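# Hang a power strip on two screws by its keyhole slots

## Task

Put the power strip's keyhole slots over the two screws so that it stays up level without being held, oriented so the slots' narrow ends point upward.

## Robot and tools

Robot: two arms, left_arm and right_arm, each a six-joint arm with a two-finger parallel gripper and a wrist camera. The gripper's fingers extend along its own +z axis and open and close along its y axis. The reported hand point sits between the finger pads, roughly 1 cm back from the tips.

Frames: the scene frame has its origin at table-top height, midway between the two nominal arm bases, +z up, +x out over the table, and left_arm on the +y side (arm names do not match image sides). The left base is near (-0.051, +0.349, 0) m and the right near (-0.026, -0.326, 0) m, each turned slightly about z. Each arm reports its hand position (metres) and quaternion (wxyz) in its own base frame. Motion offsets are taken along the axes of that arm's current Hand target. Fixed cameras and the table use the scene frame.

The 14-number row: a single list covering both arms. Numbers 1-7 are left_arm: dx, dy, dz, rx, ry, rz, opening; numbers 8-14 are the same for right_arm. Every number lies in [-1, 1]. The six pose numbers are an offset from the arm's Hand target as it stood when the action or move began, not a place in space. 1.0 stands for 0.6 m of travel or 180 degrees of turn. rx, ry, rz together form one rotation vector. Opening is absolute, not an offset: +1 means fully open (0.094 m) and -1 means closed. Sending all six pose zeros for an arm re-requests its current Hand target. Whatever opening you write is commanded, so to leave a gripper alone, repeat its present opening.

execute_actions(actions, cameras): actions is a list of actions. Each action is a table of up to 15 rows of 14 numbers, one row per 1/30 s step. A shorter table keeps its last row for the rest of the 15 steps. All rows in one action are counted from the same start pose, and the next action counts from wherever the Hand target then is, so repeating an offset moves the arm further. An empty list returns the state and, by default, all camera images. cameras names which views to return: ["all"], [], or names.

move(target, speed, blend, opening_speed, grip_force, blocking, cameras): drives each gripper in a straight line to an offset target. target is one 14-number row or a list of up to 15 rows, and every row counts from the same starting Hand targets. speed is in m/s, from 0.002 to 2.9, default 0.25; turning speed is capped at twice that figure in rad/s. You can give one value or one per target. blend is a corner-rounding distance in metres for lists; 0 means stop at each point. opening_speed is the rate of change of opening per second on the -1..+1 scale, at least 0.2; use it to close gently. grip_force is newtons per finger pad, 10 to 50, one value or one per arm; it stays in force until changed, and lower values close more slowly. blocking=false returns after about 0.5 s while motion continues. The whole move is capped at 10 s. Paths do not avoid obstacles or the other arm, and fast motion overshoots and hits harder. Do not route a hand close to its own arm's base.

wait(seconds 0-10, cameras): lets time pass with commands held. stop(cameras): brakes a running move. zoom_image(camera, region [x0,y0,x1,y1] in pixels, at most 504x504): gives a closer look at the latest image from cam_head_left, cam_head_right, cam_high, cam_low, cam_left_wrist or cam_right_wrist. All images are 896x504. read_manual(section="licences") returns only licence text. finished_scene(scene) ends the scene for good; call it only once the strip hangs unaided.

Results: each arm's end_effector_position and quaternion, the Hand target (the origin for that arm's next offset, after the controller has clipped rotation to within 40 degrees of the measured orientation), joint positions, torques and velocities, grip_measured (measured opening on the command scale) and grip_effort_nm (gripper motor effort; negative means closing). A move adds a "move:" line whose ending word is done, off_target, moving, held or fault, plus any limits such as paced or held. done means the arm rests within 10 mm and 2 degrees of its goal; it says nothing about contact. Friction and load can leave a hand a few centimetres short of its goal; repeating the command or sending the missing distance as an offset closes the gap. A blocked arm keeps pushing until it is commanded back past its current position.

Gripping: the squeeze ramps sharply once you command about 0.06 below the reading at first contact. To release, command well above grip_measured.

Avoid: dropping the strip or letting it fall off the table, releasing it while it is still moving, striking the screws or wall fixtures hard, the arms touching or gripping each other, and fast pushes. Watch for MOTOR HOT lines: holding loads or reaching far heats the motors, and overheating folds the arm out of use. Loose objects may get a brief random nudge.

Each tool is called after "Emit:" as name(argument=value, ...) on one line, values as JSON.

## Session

Emit:
execute_actions(actions=[])

Scene clock: 0.00 s.
left_arm: end_effector_position=(+0.3769, +0.0294, +0.1323) grip_measured=+1.000 grip_effort_nm=n/a end_effector_quat_wxyz=(+0.656, -0.086, +0.748, +0.045) | right_arm: end_effector_position=(+0.3816, -0.0013, +0.1572) grip_measured=+1.000 grip_effort_nm=n/a end_effector_quat_wxyz=(+0.696, +0.021, +0.717, -0.016)
Joint positions: left_arm=[-0.021 1.497 0.232 1.126 -0.203 -0.073 0.094] | right_arm=[0.036 1.508 0.229 1.249 0.089 0.008 0.094]
Joint velocities: within noise
Joint torques (N m): no reading
Heat: left arm: 37 °C; right arm: 33 °C.
Hand target: left_arm +0.3770, +0.0295, +0.1309; +0.653, -0.086, +0.751, +0.046 | right_arm +0.3829, -0.0013, +0.1637; +0.703, +0.021, +0.711, -0.016
Tool commands: left_gripper/opening=+1.0 right_gripper/opening=+1.0
camera_calibration:
cam_left_wrist: T_world_to_cam=[[0.219248, -0.97448, 0.0481577, -0.0602716], [-0.520766, -0.158621, -0.838834, 0.349762], [0.825065, 0.158834, -0.542254, -0.156866], [0, 0, 0, 1]] pos_world=[0.324784, 0.0216619, 0.211234]
cam_right_wrist: T_world_to_cam=[[-0.0580606, -0.998112, -0.0200161, 0.0241856], [-0.459224, 0.0445052, -0.887205, 0.350629], [0.886421, -0.0423198, -0.460941, -0.179135], [0, 0, 0, 1]] pos_world=[0.321211, 0.000954139, 0.228993]

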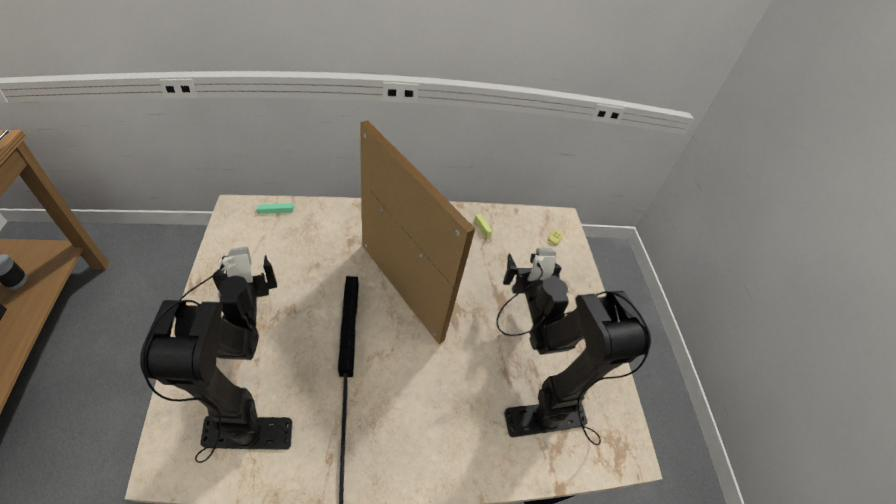

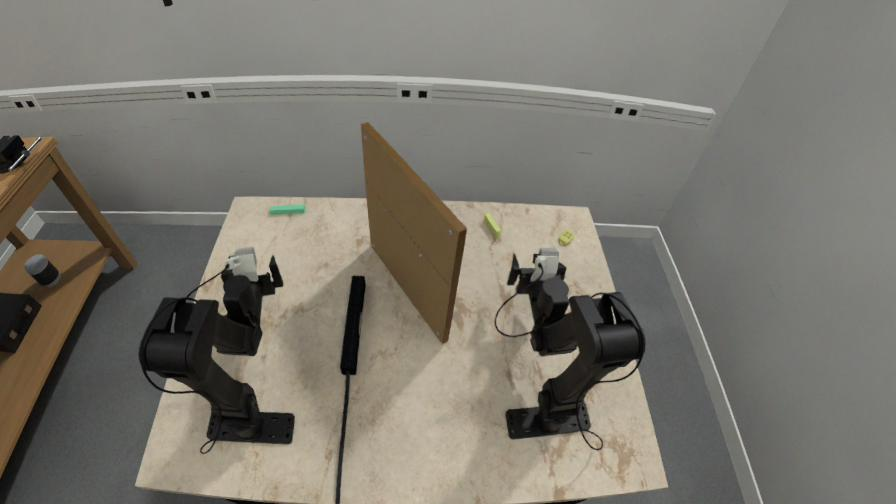

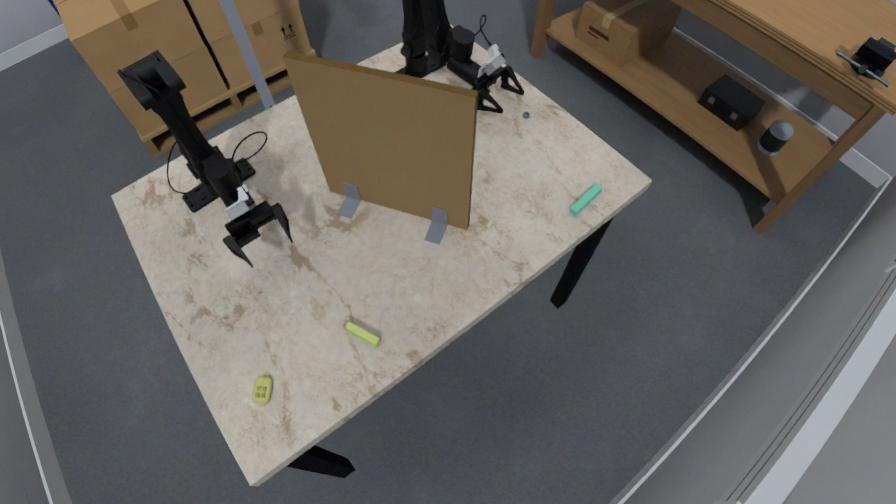

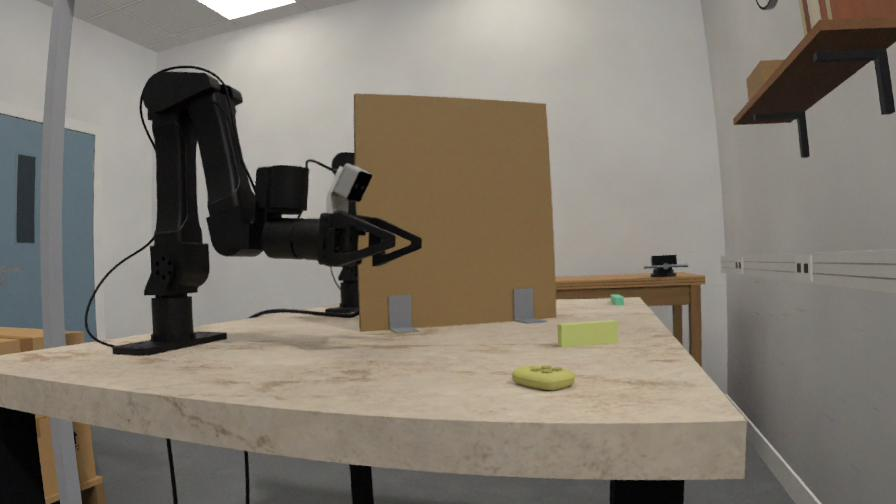

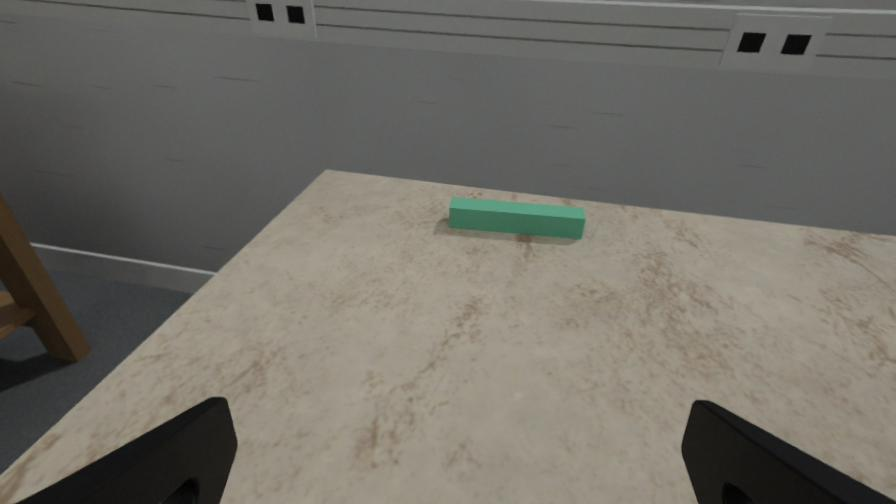

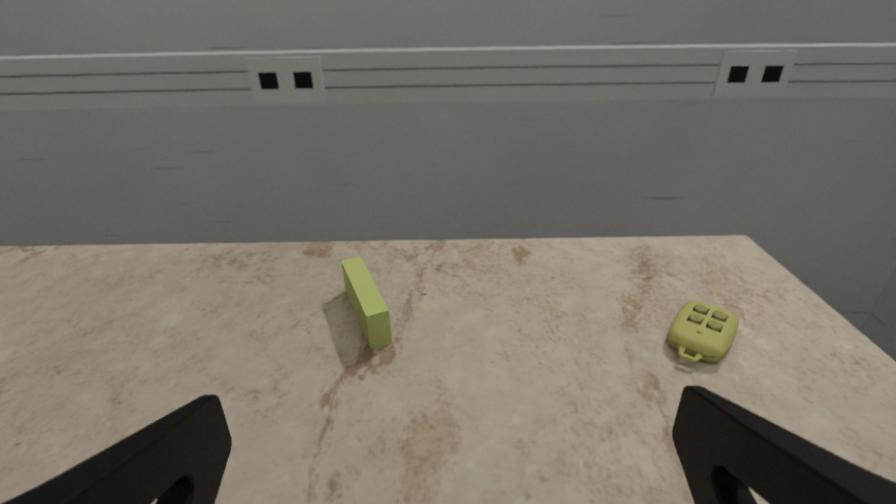

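Emit:
zoom_image(camera="cam_head_left", region=[300, 260, 400, 390])

Emit:
zoom_image(camera="cam_head_left", region=[340, 110, 490, 350])

Emit:
zoom_image(camera="cam_head_right", region=[320, 260, 420, 390])

Scaled by 3.877 from the camera's 896x504 image, which has a finer 1280x720 frame.

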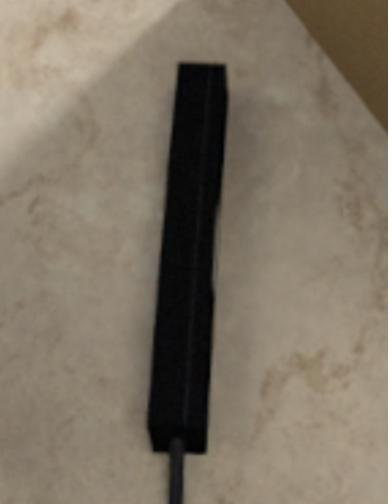

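Scaled by 2.100 from the camera's 896x504 image, which has a finer 1280x720 frame.

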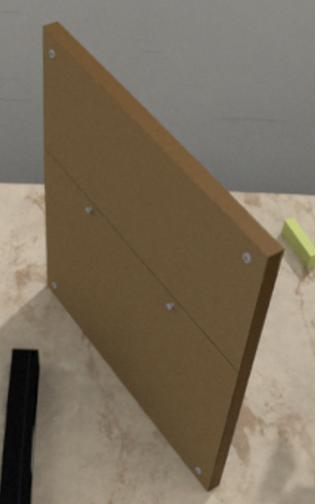

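Scaled by 3.877 from the camera's 896x504 image, which has a finer 1280x720 frame.

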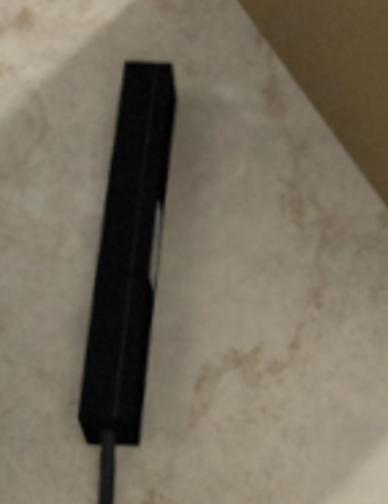

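Emit:
move(target=[[0,0,0,0,0,0,1,-0.2,0,-0.3,0,0.25,0,0.2],[0,0,0,0,0,0,1,-0.2,0.1,-0.35,0,0.5,0,0.2],[0,0,0,0,0,0,1,-0.2,0.5,-0.35,0,0.5,0,0.2]], speed=0.25, blend=0.03, cameras=["cam_head_left"])

Scene clock: 27.73 s.
left_arm: end_effector_position=(+0.3769, +0.0294, +0.1323) grip_measured=+1.000 grip_effort_nm=0.00 end_effector_quat_wxyz=(+0.656, -0.086, +0.748, +0.045) | right_arm: end_effector_position=(+0.1968, +0.2466, +0.3212) grip_measured=+0.202 grip_effort_nm=-0.09 end_effector_quat_wxyz=(+0.131, +0.190, +0.956, +0.179)
Joint positions: left_arm=[-0.021 1.497 0.232 1.126 -0.203 -0.073 0.094] | right_arm=[0.944 1.563 2.034 -1.602 0.087 1.317 0.056]
Joint torques (N m): left_arm=[-0.06 -4.46 5.68 1.87 -0.06 -0.01] | right_arm=[4.92 7.34 9.7 1.51 -1.04 -2.43]
Heat: left arm: 42 °C; right arm: 35 °C.
Hand target: left_arm +0.3770, +0.0295, +0.1309; +0.653, -0.086, +0.751, +0.046 | right_arm +0.1904, +0.3085, +0.2879; -0.006, +0.027, +1.000, +0.003
Off the commanded pose: left_arm 0.001 m, 0 deg | right_arm 0.071 m, 32 deg.
joint read past its limit (right arm) — joint 4 (wrist pitch), lower limit.
joint sent to its limit (right arm) — joint 4 (wrist pitch), lower limit. The joint targets are off in position and orientation.
move: off_target (right_arm)
Images, in order (width x height): cam_head_left 896x504.

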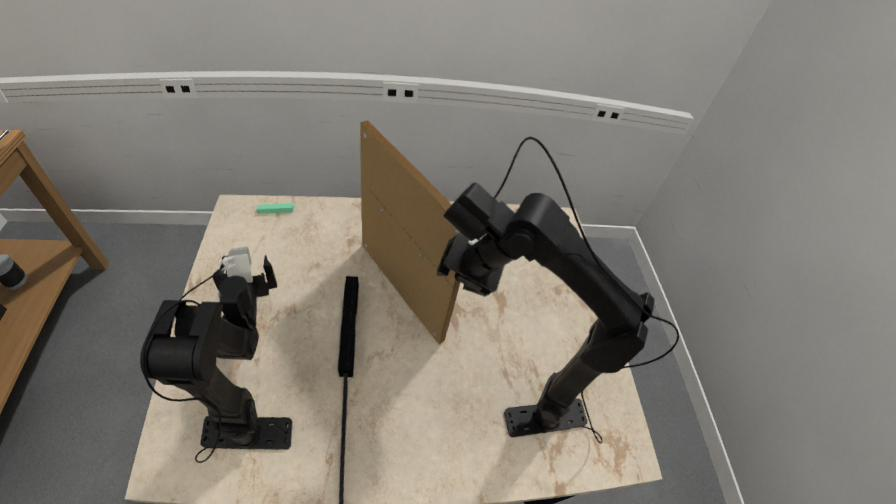

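Emit:
move(target=[[0,0,0,0,0,0,1,0,-0.25,0.08,0,0,0,0.2],[0,0,0,0,0,0,1,0.22,-0.25,0.08,0,0,0,0.2],[0,0,0,0,0,0,1,0.22,0.1,0.08,0,0,0,0.2]], speed=0.2, blend=0.03, cameras=["cam_head_left"])

Scene clock: 33.93 s.
left_arm: end_effector_position=(+0.3769, +0.0294, +0.1323) grip_measured=+1.000 grip_effort_nm=0.00 end_effector_quat_wxyz=(+0.656, -0.086, +0.748, +0.045) | right_arm: end_effector_position=(+0.0607, +0.3717, +0.2365) grip_measured=+0.202 grip_effort_nm=-0.10 end_effector_quat_wxyz=(+0.006, +0.023, +0.994, +0.108)
Joint positions: left_arm=[-0.021 1.497 0.232 1.126 -0.203 -0.073 0.094] | right_arm=[1.397 1.864 2.074 -1.566 -0.02 1.446 0.056]
Joint torques (N m): left_arm=[-0.06 -4.46 5.7 1.87 -0.05 0] | right_arm=[0.35 -8.02 9.61 0.6 0.03 0.12]
Heat: left arm: 42 °C; right arm: 35 °C.
Hand target: left_arm +0.3770, +0.0295, +0.1309; +0.653, -0.086, +0.751, +0.046 | right_arm +0.0612, +0.3758, +0.2417; -0.006, +0.027, +1.000, +0.003
Off the commanded pose: left_arm 0.001 m, 0 deg | right_arm 0.007 m, 12 deg.
joint sent to its limit (right arm) — joint 4 (wrist pitch), lower limit. The joint targets are off in orientation, not in position.
move: off_target (right_arm)
Images, in order (width x height): cam_head_left 896x504.

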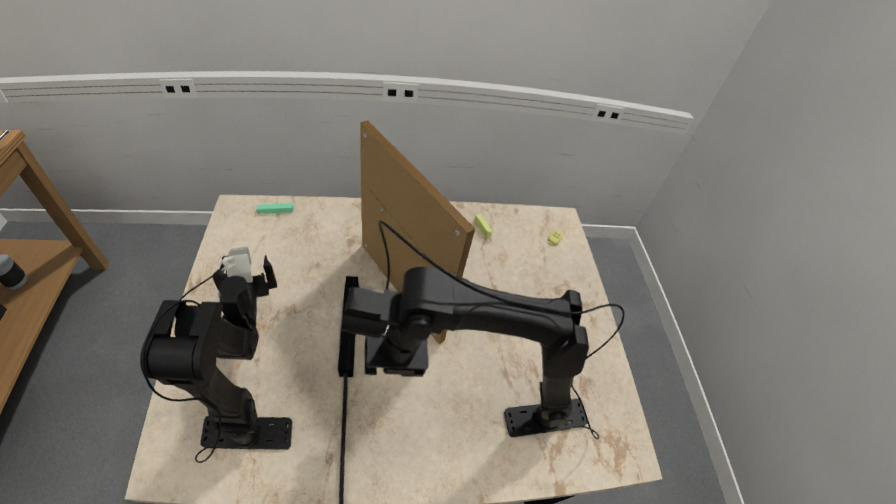

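Emit:
move(target=[[0,0,0,0,0,0,1,-0.1,0.167,0,0,0,0,0.2],[0,0,0,0,0,0,1,-0.18,0.167,0.16,0,0,0,0.2]], speed=0.2, cameras=["cam_head_left","cam_right_wrist"])

Emit:
zoom_image(camera="cam_head_left", region=[290, 240, 450, 400])

Scene clock: 39.97 s.
left_arm: end_effector_position=(+0.3769, +0.0294, +0.1323) grip_measured=+1.000 grip_effort_nm=0.00 end_effector_quat_wxyz=(+0.656, -0.086, +0.748, +0.045) | right_arm: end_effector_position=(+0.1693, +0.4701, +0.1502) grip_measured=+0.202 grip_effort_nm=-0.09 end_effector_quat_wxyz=(+0.018, +0.032, +0.994, +0.099)
Joint positions: left_arm=[-0.021 1.497 0.232 1.126 -0.203 -0.073 0.094] | right_arm=[1.213 2.441 2.638 -1.569 -0.029 1.279 0.056]
Joint torques (N m): left_arm=[-0.06 -4.48 5.7 1.87 -0.06 0] | right_arm=[-0.2 -11.97 7.95 0.56 0.11 -0.15]
Heat: left arm: 43 °C; right arm: 36 °C.
Hand target: left_arm +0.3770, +0.0295, +0.1309; +0.653, -0.086, +0.751, +0.046 | right_arm +0.1734, +0.4708, +0.1452; -0.006, +0.027, +1.000, +0.003
Off the commanded pose: left_arm 0.001 m, 0 deg | right_arm 0.006 m, 11 deg.
joint sent to its limit (right arm) — joint 4 (wrist pitch), lower limit. The joint targets are off in orientation, not in position.
move: off_target (right_arm)
camera_calibration:
cam_right_wrist: T_world_to_cam=[[-0.0742338, -0.978268, -0.193599, 0.501751], [-0.915834, -0.00994718, 0.401433, 0.135352], [-0.394635, 0.207104, -0.895193, 0.190609], [0, 0, 0, 1]] pos_world=[0.236428, 0.452717, 0.213435]
Images, in order (width x height): cam_head_left 896x504, cam_right_wrist 896x504.

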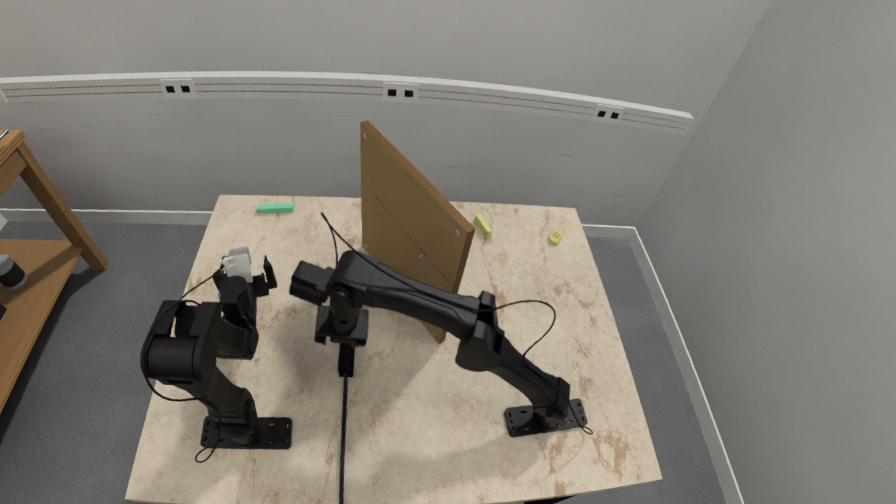

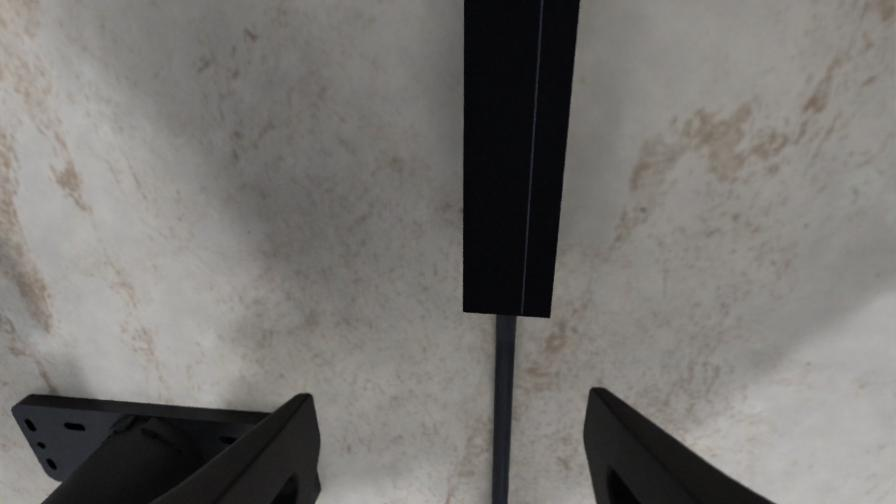

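Scaled by 3.150 from the camera's 896x504 image, which has a finer 1280x720 frame.

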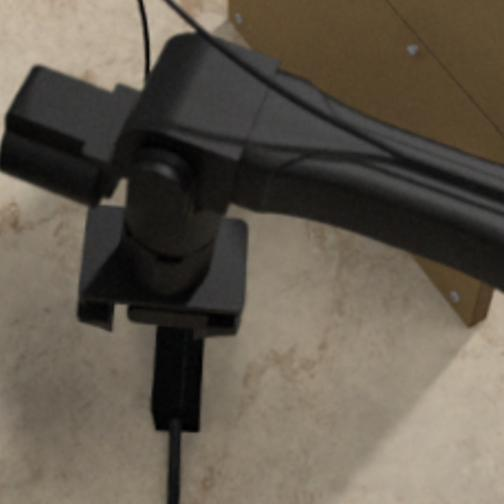

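Emit:
move(target=[0,0,0,0,0,0,1,-0.022,-0.007,0.14,0,0,0,0.3], speed=0.12, cameras=["cam_right_wrist"])

Scene clock: 47.07 s.
left_arm: end_effector_position=(+0.3769, +0.0294, +0.1323) grip_measured=+1.000 grip_effort_nm=0.00 end_effector_quat_wxyz=(+0.656, -0.086, +0.748, +0.045) | right_arm: end_effector_position=(+0.1790, +0.4640, +0.0618) grip_measured=+0.297 grip_effort_nm=0.14 end_effector_quat_wxyz=(-0.010, +0.029, +0.999, +0.012)
Joint positions: left_arm=[-0.021 1.497 0.232 1.126 -0.203 -0.073 0.094] | right_arm=[1.191 2.625 2.638 -1.569 -0.027 1.25 0.061]
Joint torques (N m): left_arm=[-0.05 -4.48 5.7 1.87 -0.06 -0.01] | right_arm=[-0.31 -12.85 9.74 0.21 0.1 -0.1]
Heat: left arm: 43 °C; right arm: 35 °C.
Hand target: left_arm +0.3770, +0.0295, +0.1309; +0.653, -0.086, +0.751, +0.046 | right_arm +0.1853, +0.4666, +0.0611; -0.006, +0.026, +1.000, +0.003
Off the commanded pose: left_arm 0.001 m, 0 deg | right_arm 0.007 m, 1 deg.
joint sent to its limit (right arm) — joint 4 (wrist pitch), lower limit. The joint targets still meet the commanded pose.
move: done
camera_calibration:
cam_right_wrist: T_world_to_cam=[[-0.0731518, -0.997162, -0.0177725, 0.477039], [-0.889898, 0.057217, 0.452556, 0.140664], [-0.450255, 0.0489211, -0.891559, 0.199681], [0, 0, 0, 1]] pos_world=[0.249981, 0.457868, 0.122847]
Images, in order (width x height): cam_right_wrist 896x504.

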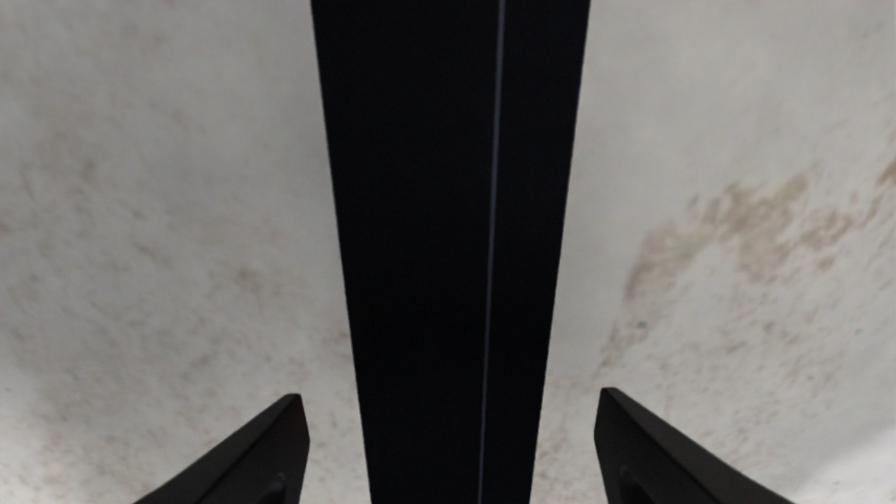

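Perfect: level at low height. Lower and grip.

Emit:
move(target=[[0,0,0,0,0,0,1,0,0,0.042,0,0,0,0.3],[0,0,0,0,0,0,1,0,0,0.042,0,0,0,-0.8]], speed=0.06, opening_speed=0.3)

Emit:
move(target=[0,0,0,0,0,0,1,0,0,-0.1,0,0,0,-0.8], speed=0.1, cameras=["cam_head_left","cam_right_wrist","cam_low"])

Scene clock: 53.57 s.
left_arm: end_effector_position=(+0.3769, +0.0294, +0.1323) grip_measured=+1.000 grip_effort_nm=0.00 end_effector_quat_wxyz=(+0.656, -0.086, +0.748, +0.045) | right_arm: end_effector_position=(+0.1818, +0.4701, +0.0528) grip_measured=-0.289 grip_effort_nm=-1.04 end_effector_quat_wxyz=(-0.006, +0.029, +0.999, +0.020)
Joint positions: left_arm=[-0.021 1.497 0.232 1.126 -0.203 -0.073 0.094] | right_arm=[1.191 2.625 2.601 -1.514 -0.026 1.249 0.033]
Joint torques (N m): left_arm=[-0.06 -4.48 5.68 1.87 -0.05 0] | right_arm=[-0.31 -12.57 5.48 0.43 0.11 -0.08]
Heat: left arm: 44 °C; right arm: 35 °C.
Hand target: left_arm +0.3770, +0.0295, +0.1309; +0.653, -0.086, +0.751, +0.046 | right_arm +0.1851, +0.4668, +0.0359; -0.006, +0.027, +1.000, +0.004
Off the commanded pose: left_arm 0.001 m, 0 deg | right_arm 0.018 m, 2 deg.
move: off_target (right_arm); target 2's new opening was sent with right_arm's hand 0.018 m and 2 deg from that target

Scene clock: 54.43 s.
left_arm: end_effector_position=(+0.3769, +0.0294, +0.1323) grip_measured=+1.000 grip_effort_nm=0.00 end_effector_quat_wxyz=(+0.656, -0.086, +0.748, +0.045) | right_arm: end_effector_position=(+0.1804, +0.4665, +0.0548) grip_measured=-0.289 grip_effort_nm=-1.04 end_effector_quat_wxyz=(-0.009, +0.027, +1.000, +0.012)
Joint positions: left_arm=[-0.021 1.497 0.232 1.126 -0.203 -0.073 0.094] | right_arm=[1.191 2.637 2.632 -1.551 -0.026 1.245 0.033]
Joint torques (N m): left_arm=[-0.09 -4.46 5.7 1.87 -0.05 -0.01] | right_arm=[-0.36 -20.9 8.21 -0.01 0.11 -0.06]
Heat: left arm: 44 °C; right arm: 35 °C.
Hand target: left_arm +0.3770, +0.0295, +0.1309; +0.653, -0.086, +0.751, +0.046 | right_arm +0.1858, +0.4663, +0.0958; -0.006, +0.026, +1.000, +0.004
Off the commanded pose: left_arm 0.001 m, 0 deg | right_arm 0.042 m, 1 deg.
joint sent to its limit (right arm) — joint 4 (wrist pitch), lower limit. The joint targets are off in orientation, not in position.
move: off_target (right_arm)
camera_calibration:
cam_right_wrist: T_world_to_cam=[[-0.0688838, -0.997457, -0.0182952, 0.478923], [-0.890605, 0.0532205, 0.451653, 0.14691], [-0.449531, 0.0474053, -0.892006, 0.194546], [0, 0, 0, 1]] pos_world=[0.251283, 0.460664, 0.115946]
Images, in order (width x height): cam_head_left 896x504, cam_low 896x504, cam_right_wrist 896x504.

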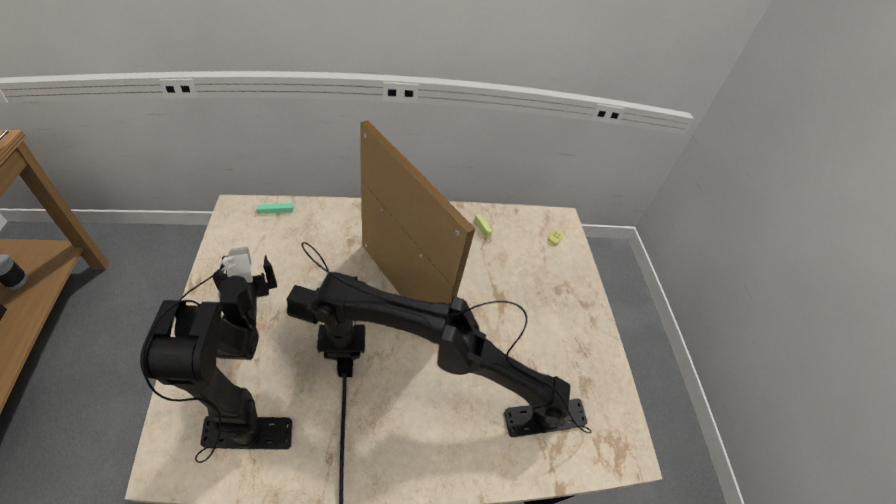

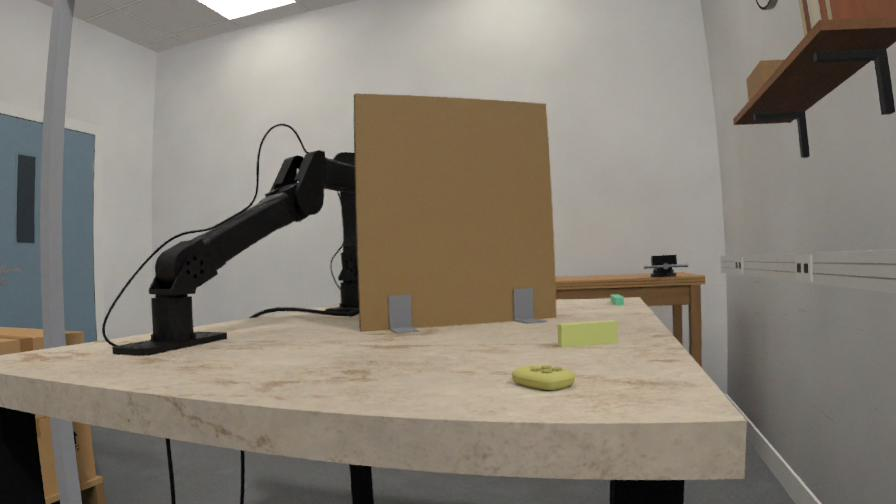

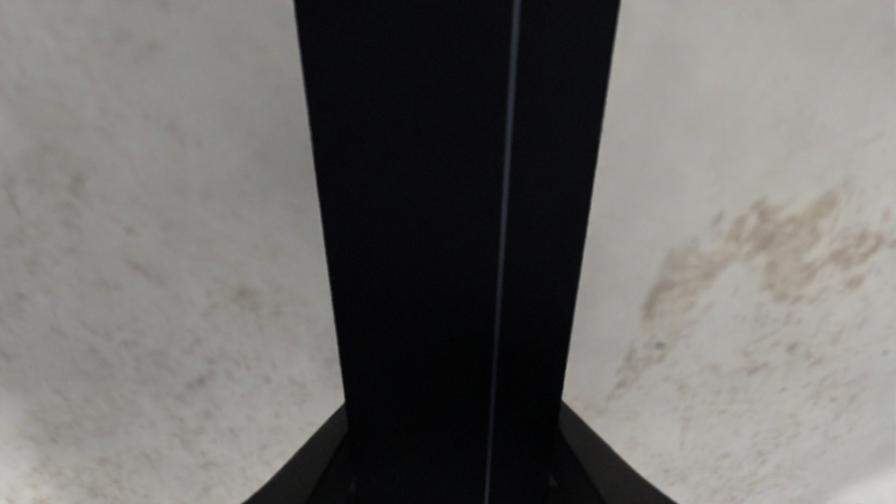

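Emit:
move(target=[[0,0,0,0,0,0,1,0.02,-0.04,-0.18,0,0,0,-0.8],[0,0,0,0,0,0,1,0.05,-0.06,-0.42,0,0,0,-0.8]], speed=0.12, blend=0.02, cameras=["cam_head_left","cam_right_wrist","cam_high","cam_left_wrist"])

Scene clock: 60.03 s.
left_arm: end_effector_position=(+0.3769, +0.0294, +0.1323) grip_measured=+1.000 grip_effort_nm=0.00 end_effector_quat_wxyz=(+0.656, -0.086, +0.748, +0.045) | right_arm: end_effector_position=(+0.1550, +0.4343, +0.3048) grip_measured=-0.289 grip_effort_nm=-1.04 end_effector_quat_wxyz=(+0.061, +0.027, +0.966, +0.251)
Joint positions: left_arm=[-0.021 1.497 0.232 1.126 -0.203 -0.073 0.094] | right_arm=[1.207 2.125 2.674 -1.6 -0.048 1.275 0.033]
Joint torques (N m): left_arm=[-0.06 -4.46 5.71 1.87 -0.05 -0.01] | right_arm=[0.27 -15.28 10.07 1.55 0.17 0.06]
Heat: left arm: 44 °C; right arm: 35 °C.
Hand target: left_arm +0.3770, +0.0295, +0.1309; +0.653, -0.086, +0.751, +0.046 | right_arm +0.1566, +0.4302, +0.3480; -0.006, +0.026, +1.000, +0.004
Off the commanded pose: left_arm 0.001 m, 0 deg | right_arm 0.043 m, 30 deg.
joint read past its limit (right arm) — joint 4 (wrist pitch), lower limit.
joint sent to its limit (right arm) — joint 4 (wrist pitch), lower limit. The joint targets are off in orientation, not in position.
move: off_target (right_arm)
camera_calibration:
cam_left_wrist: T_world_to_cam=[[0.219248, -0.97448, 0.0481577, -0.0602716], [-0.520766, -0.158621, -0.838834, 0.349762], [0.825065, 0.158834, -0.542254, -0.156866], [0, 0, 0, 1]] pos_world=[0.324784, 0.0216619, 0.211234]
cam_right_wrist: T_world_to_cam=[[-0.0360242, -0.87371, -0.485112, 0.533038], [-0.949513, -0.121458, 0.289262, 0.147536], [-0.311652, 0.47104, -0.825224, 0.182029], [0, 0, 0, 1]] pos_world=[0.216019, 0.397897, 0.366121]
Images, in order (width x height): cam_head_left 896x504, cam_high 896x504, cam_left_wrist 896x504, cam_right_wrist 896x504.

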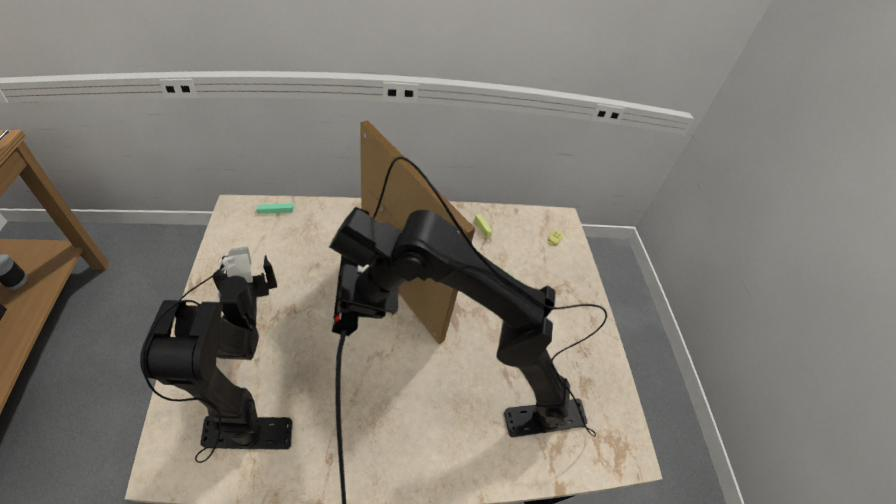

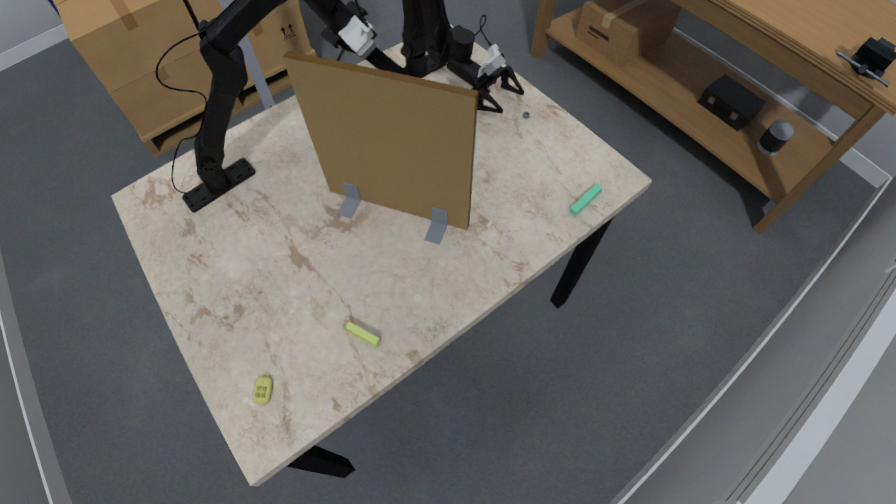

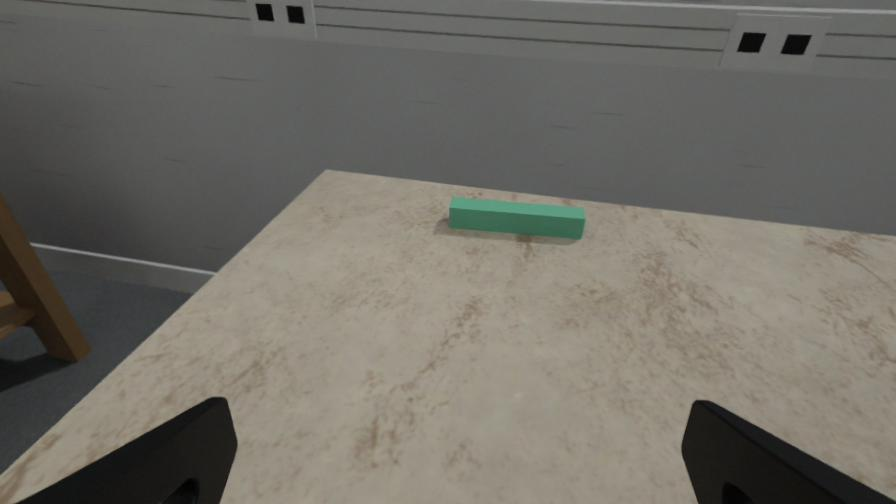

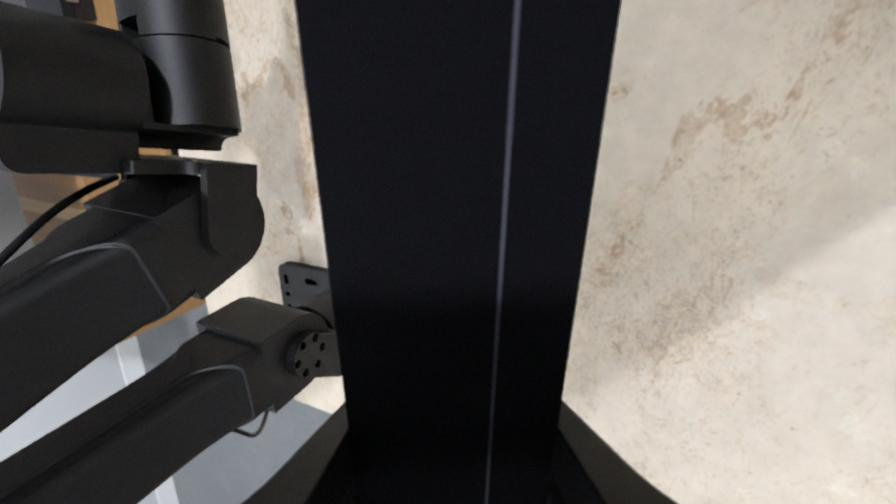

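Emit:
move(target=[0,0,0,0,0,0,1,0,0,0.2,0,0,-0.18,-0.8], speed=0.12, cameras=["cam_head_left","cam_head_right","cam_right_wrist"])

Emit:
zoom_image(camera="cam_head_left", region=[250, 200, 450, 400])

Scene clock: 71.17 s.
left_arm: end_effector_position=(+0.3769, +0.0294, +0.1323) grip_measured=+1.000 grip_effort_nm=0.00 end_effector_quat_wxyz=(+0.656, -0.086, +0.748, +0.045) | right_arm: end_effector_position=(+0.1507, +0.4252, +0.2304) grip_measured=-0.289 grip_effort_nm=-1.04 end_effector_quat_wxyz=(+0.062, -0.236, +0.961, +0.129)
Joint positions: left_arm=[-0.021 1.497 0.232 1.126 -0.203 -0.073 0.094] | right_arm=[1.21 2.159 2.472 -1.6 -0.044 0.734 0.033]
Joint torques (N m): left_arm=[-0.08 -4.48 5.71 1.86 -0.05 0] | right_arm=[0.36 -10.73 6.02 1.13 0.22 -0.21]
Heat: left arm: 45 °C; right arm: 36 °C.
Hand target: left_arm +0.3770, +0.0295, +0.1309; +0.653, -0.086, +0.751, +0.046 | right_arm +0.1553, +0.4310, +0.2279; -0.005, -0.253, +0.967, +0.005
Off the commanded pose: left_arm 0.001 m, 0 deg | right_arm 0.008 m, 16 deg.
joint read past its limit (right arm) — joint 4 (wrist pitch), lower limit.
joint sent to its limit (right arm) — joint 4 (wrist pitch), lower limit. The joint targets are off in orientation, not in position.
move: off_target (right_arm)
camera_calibration:
cam_right_wrist: T_world_to_cam=[[0.457212, -0.862471, -0.217027, 0.348041], [-0.825222, -0.502404, 0.258067, 0.314334], [-0.331611, 0.0611041, -0.941435, 0.327548], [0, 0, 0, 1]] pos_world=[0.208885, 0.438084, 0.302781]
Images, in order (width x height): cam_head_left 896x504, cam_head_right 896x504, cam_right_wrist 896x504.

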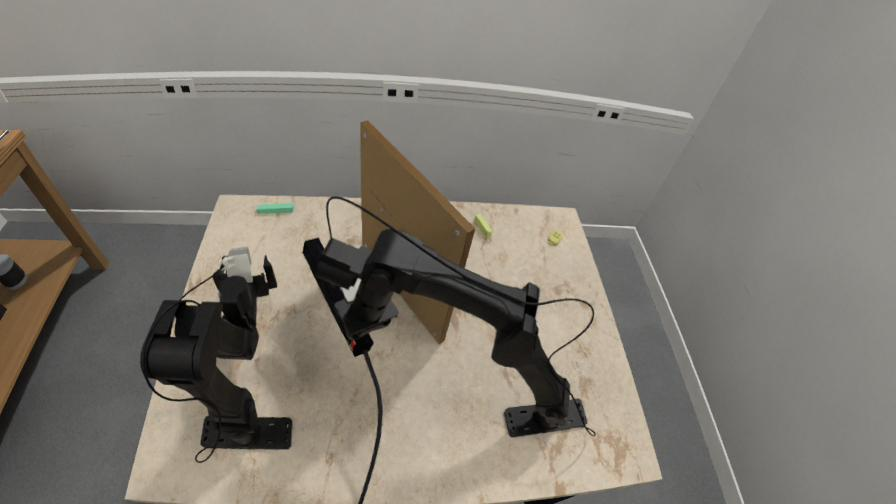

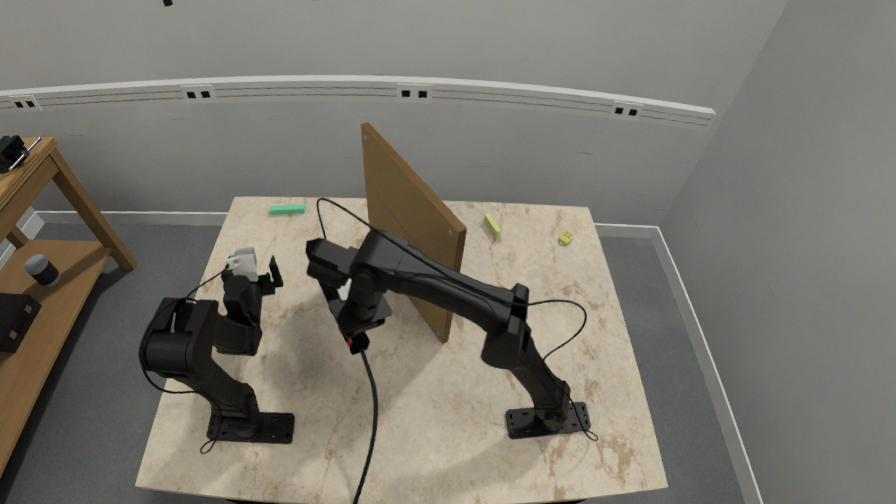

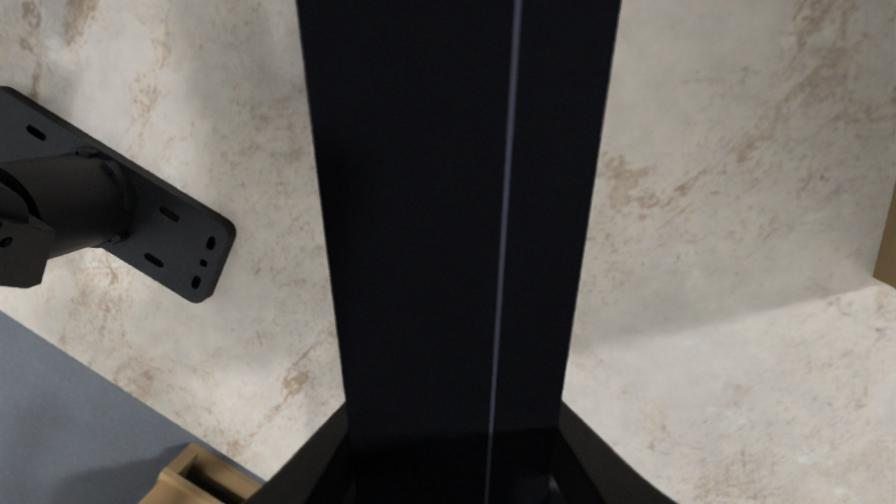

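Scaled by 2.520 from the camera's 896x504 image, which has a finer 1280x720 frame.

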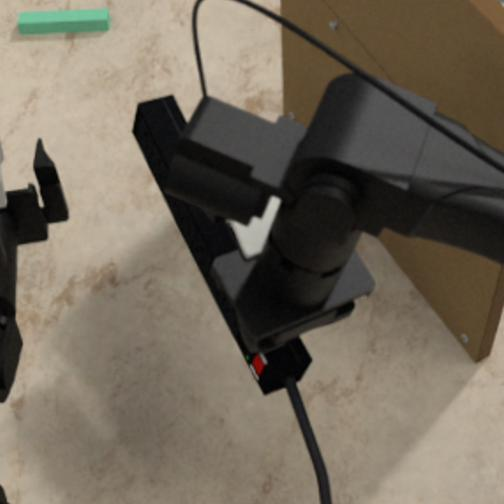

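Emit:
move(target=[[-0.15,0.0,-0.33,0.1,0.1,-0.1,0.35,0,0,0,0,0,0,-0.8],[-0.125,-0.14,-0.412,0.285,0.277,-0.303,0.35,0,0,0,0,0,0,-0.8]], speed=0.2, blend=0.03, cameras=["cam_head_left","cam_left_wrist"])

Emit:
zoom_image(camera="cam_head_left", region=[230, 200, 430, 400])

Scene clock: 103.23 s.
left_arm: end_effector_position=(+0.1658, -0.0907, +0.2439) grip_measured=+0.352 grip_effort_nm=-0.10 end_effector_quat_wxyz=(+0.256, -0.165, +0.785, -0.539) | right_arm: end_effector_position=(+0.1508, +0.4251, +0.2304) grip_measured=-0.289 grip_effort_nm=-1.04 end_effector_quat_wxyz=(+0.062, -0.237, +0.961, +0.129)
Joint positions: left_arm=[0.639 0.769 0.785 -1.547 1.278 0.196 0.064] | right_arm=[1.21 2.159 2.472 -1.6 -0.043 0.733 0.033]
Joint torques (N m): left_arm=[-0.79 1.06 5.39 0.11 0.7 0] | right_arm=[0.25 -10.74 5.91 1.13 0.21 -0.24]
Heat: left arm: 44 °C; right arm: 35 °C.
Hand target: left_arm +0.1623, -0.0926, +0.2440; +0.222, -0.137, +0.769, -0.584 | right_arm +0.1554, +0.4310, +0.2279; -0.004, -0.253, +0.967, +0.005
Off the commanded pose: left_arm 0.004 m, 7 deg | right_arm 0.008 m, 16 deg.
joint read past its limit (right arm) — joint 4 (wrist pitch), lower limit.
joint sent to its limit (left arm) — joint 4 (wrist pitch), lower limit. The joint targets are off in orientation, not in position.
joint sent to its limit (right arm) — joint 4 (wrist pitch), lower limit. The joint targets are off in orientation, not in position.
move: off_target (left_arm, right_arm)
camera_calibration:
cam_left_wrist: T_world_to_cam=[[0.0071875, -0.3844, 0.923139, -0.261105], [-0.983329, -0.170453, -0.0633215, 0.200818], [0.181693, -0.907294, -0.379217, 0.0671531], [0, 0, 0, 1]] pos_world=[0.187146, -0.00521081, 0.279217]
Images, in order (width x height): cam_head_left 896x504, cam_left_wrist 896x504.

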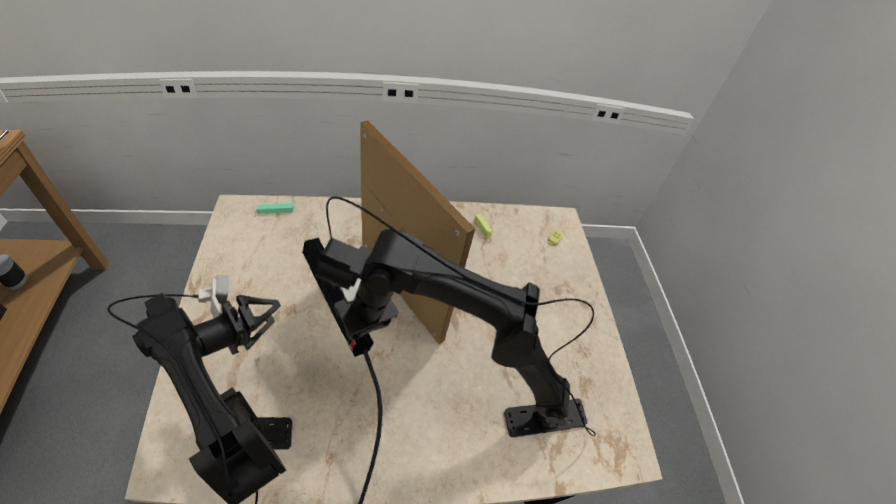

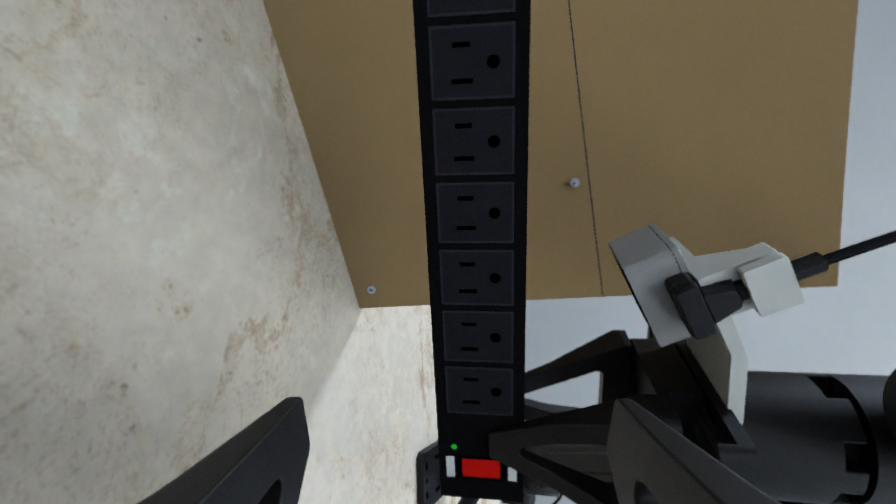

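Scaled by 2.520 from the camera's 896x504 image, which has a finer 1280x720 frame.

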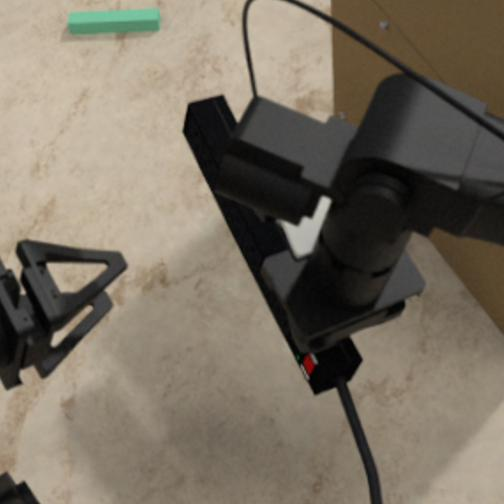

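Emit:
move(target=[[-0.05,0,0.02,0,0,0,0.35,0,0,0,0,0,0,-0.8],[-0.05,0,0.13,0,0,0,0.35,0,0,0,0,0,0,-0.8]], speed=0.12, cameras=["cam_head_left","cam_left_wrist"])

Emit:
zoom_image(camera="cam_head_left", region=[230, 200, 430, 400])

Scene clock: 115.67 s.
left_arm: end_effector_position=(+0.2302, -0.1421, +0.2362) grip_measured=+0.352 grip_effort_nm=-0.09 end_effector_quat_wxyz=(+0.224, -0.139, +0.768, -0.584) | right_arm: end_effector_position=(+0.1508, +0.4251, +0.2304) grip_measured=-0.289 grip_effort_nm=-1.04 end_effector_quat_wxyz=(+0.062, -0.237, +0.961, +0.129)
Joint positions: left_arm=[0.053 0.731 0.534 -0.244 1.034 -0.998 0.064] | right_arm=[1.21 2.159 2.472 -1.6 -0.043 0.733 0.033]
Joint torques (N m): left_arm=[-0.79 -1.09 6.69 1.58 0.16 0] | right_arm=[0.24 -10.78 5.93 1.12 0.24 -0.22]
Heat: left arm: 41 °C; right arm: 35 °C.
Hand target: left_arm +0.2274, -0.1437, +0.2322; +0.222, -0.138, +0.769, -0.584 | right_arm +0.1554, +0.4310, +0.2279; -0.004, -0.253, +0.967, +0.005
Off the commanded pose: left_arm 0.005 m, 0 deg | right_arm 0.008 m, 16 deg.
joint read past its limit (right arm) — joint 4 (wrist pitch), lower limit.
joint sent to its limit (right arm) — joint 4 (wrist pitch), lower limit. The joint targets are off in orientation, not in position.
move: off_target (right_arm)
camera_calibration:
cam_left_wrist: T_world_to_cam=[[-0.0253101, -0.302031, 0.952962, -0.262099], [-0.995075, -0.0837759, -0.0529804, 0.26754], [0.095837, -0.94961, -0.298423, 0.000540219], [0, 0, 0, 1]] pos_world=[0.259537, -0.0562355, 0.264106]
Images, in order (width x height): cam_head_left 896x504, cam_left_wrist 896x504.

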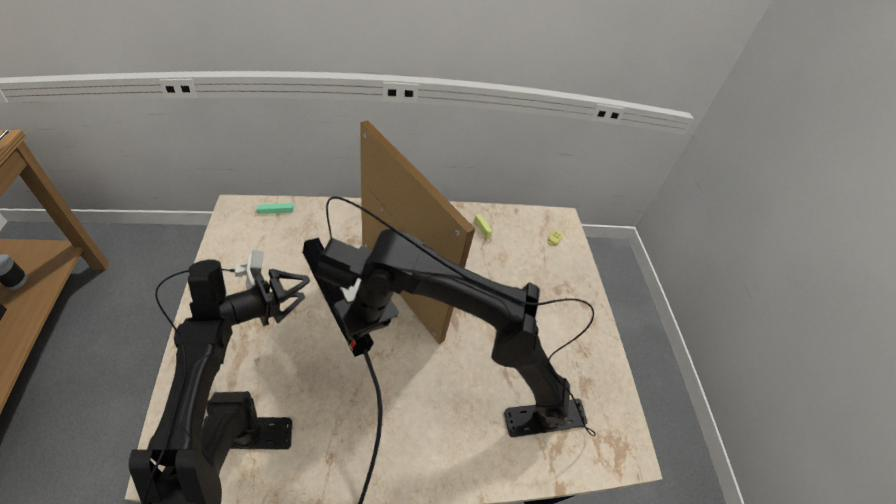

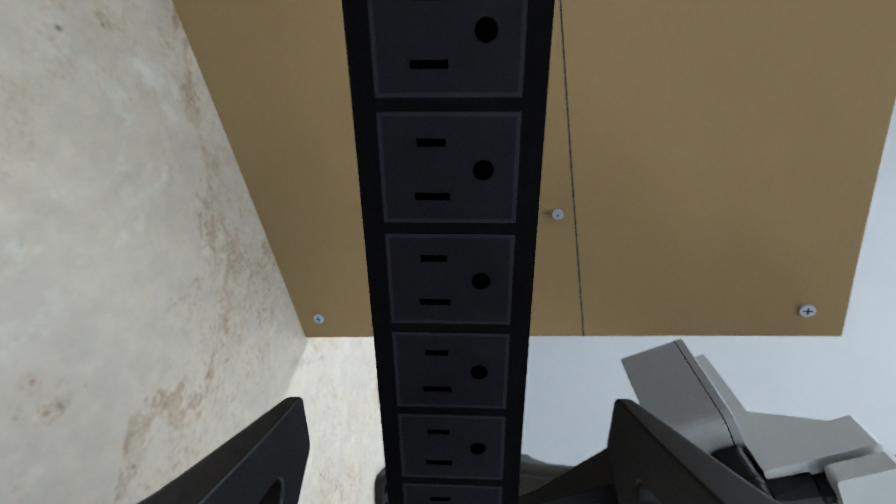

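Scaled by 2.520 from the camera's 896x504 image, which has a finer 1280x720 frame.

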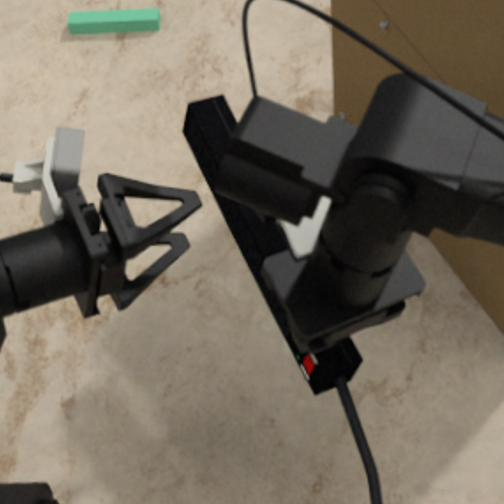

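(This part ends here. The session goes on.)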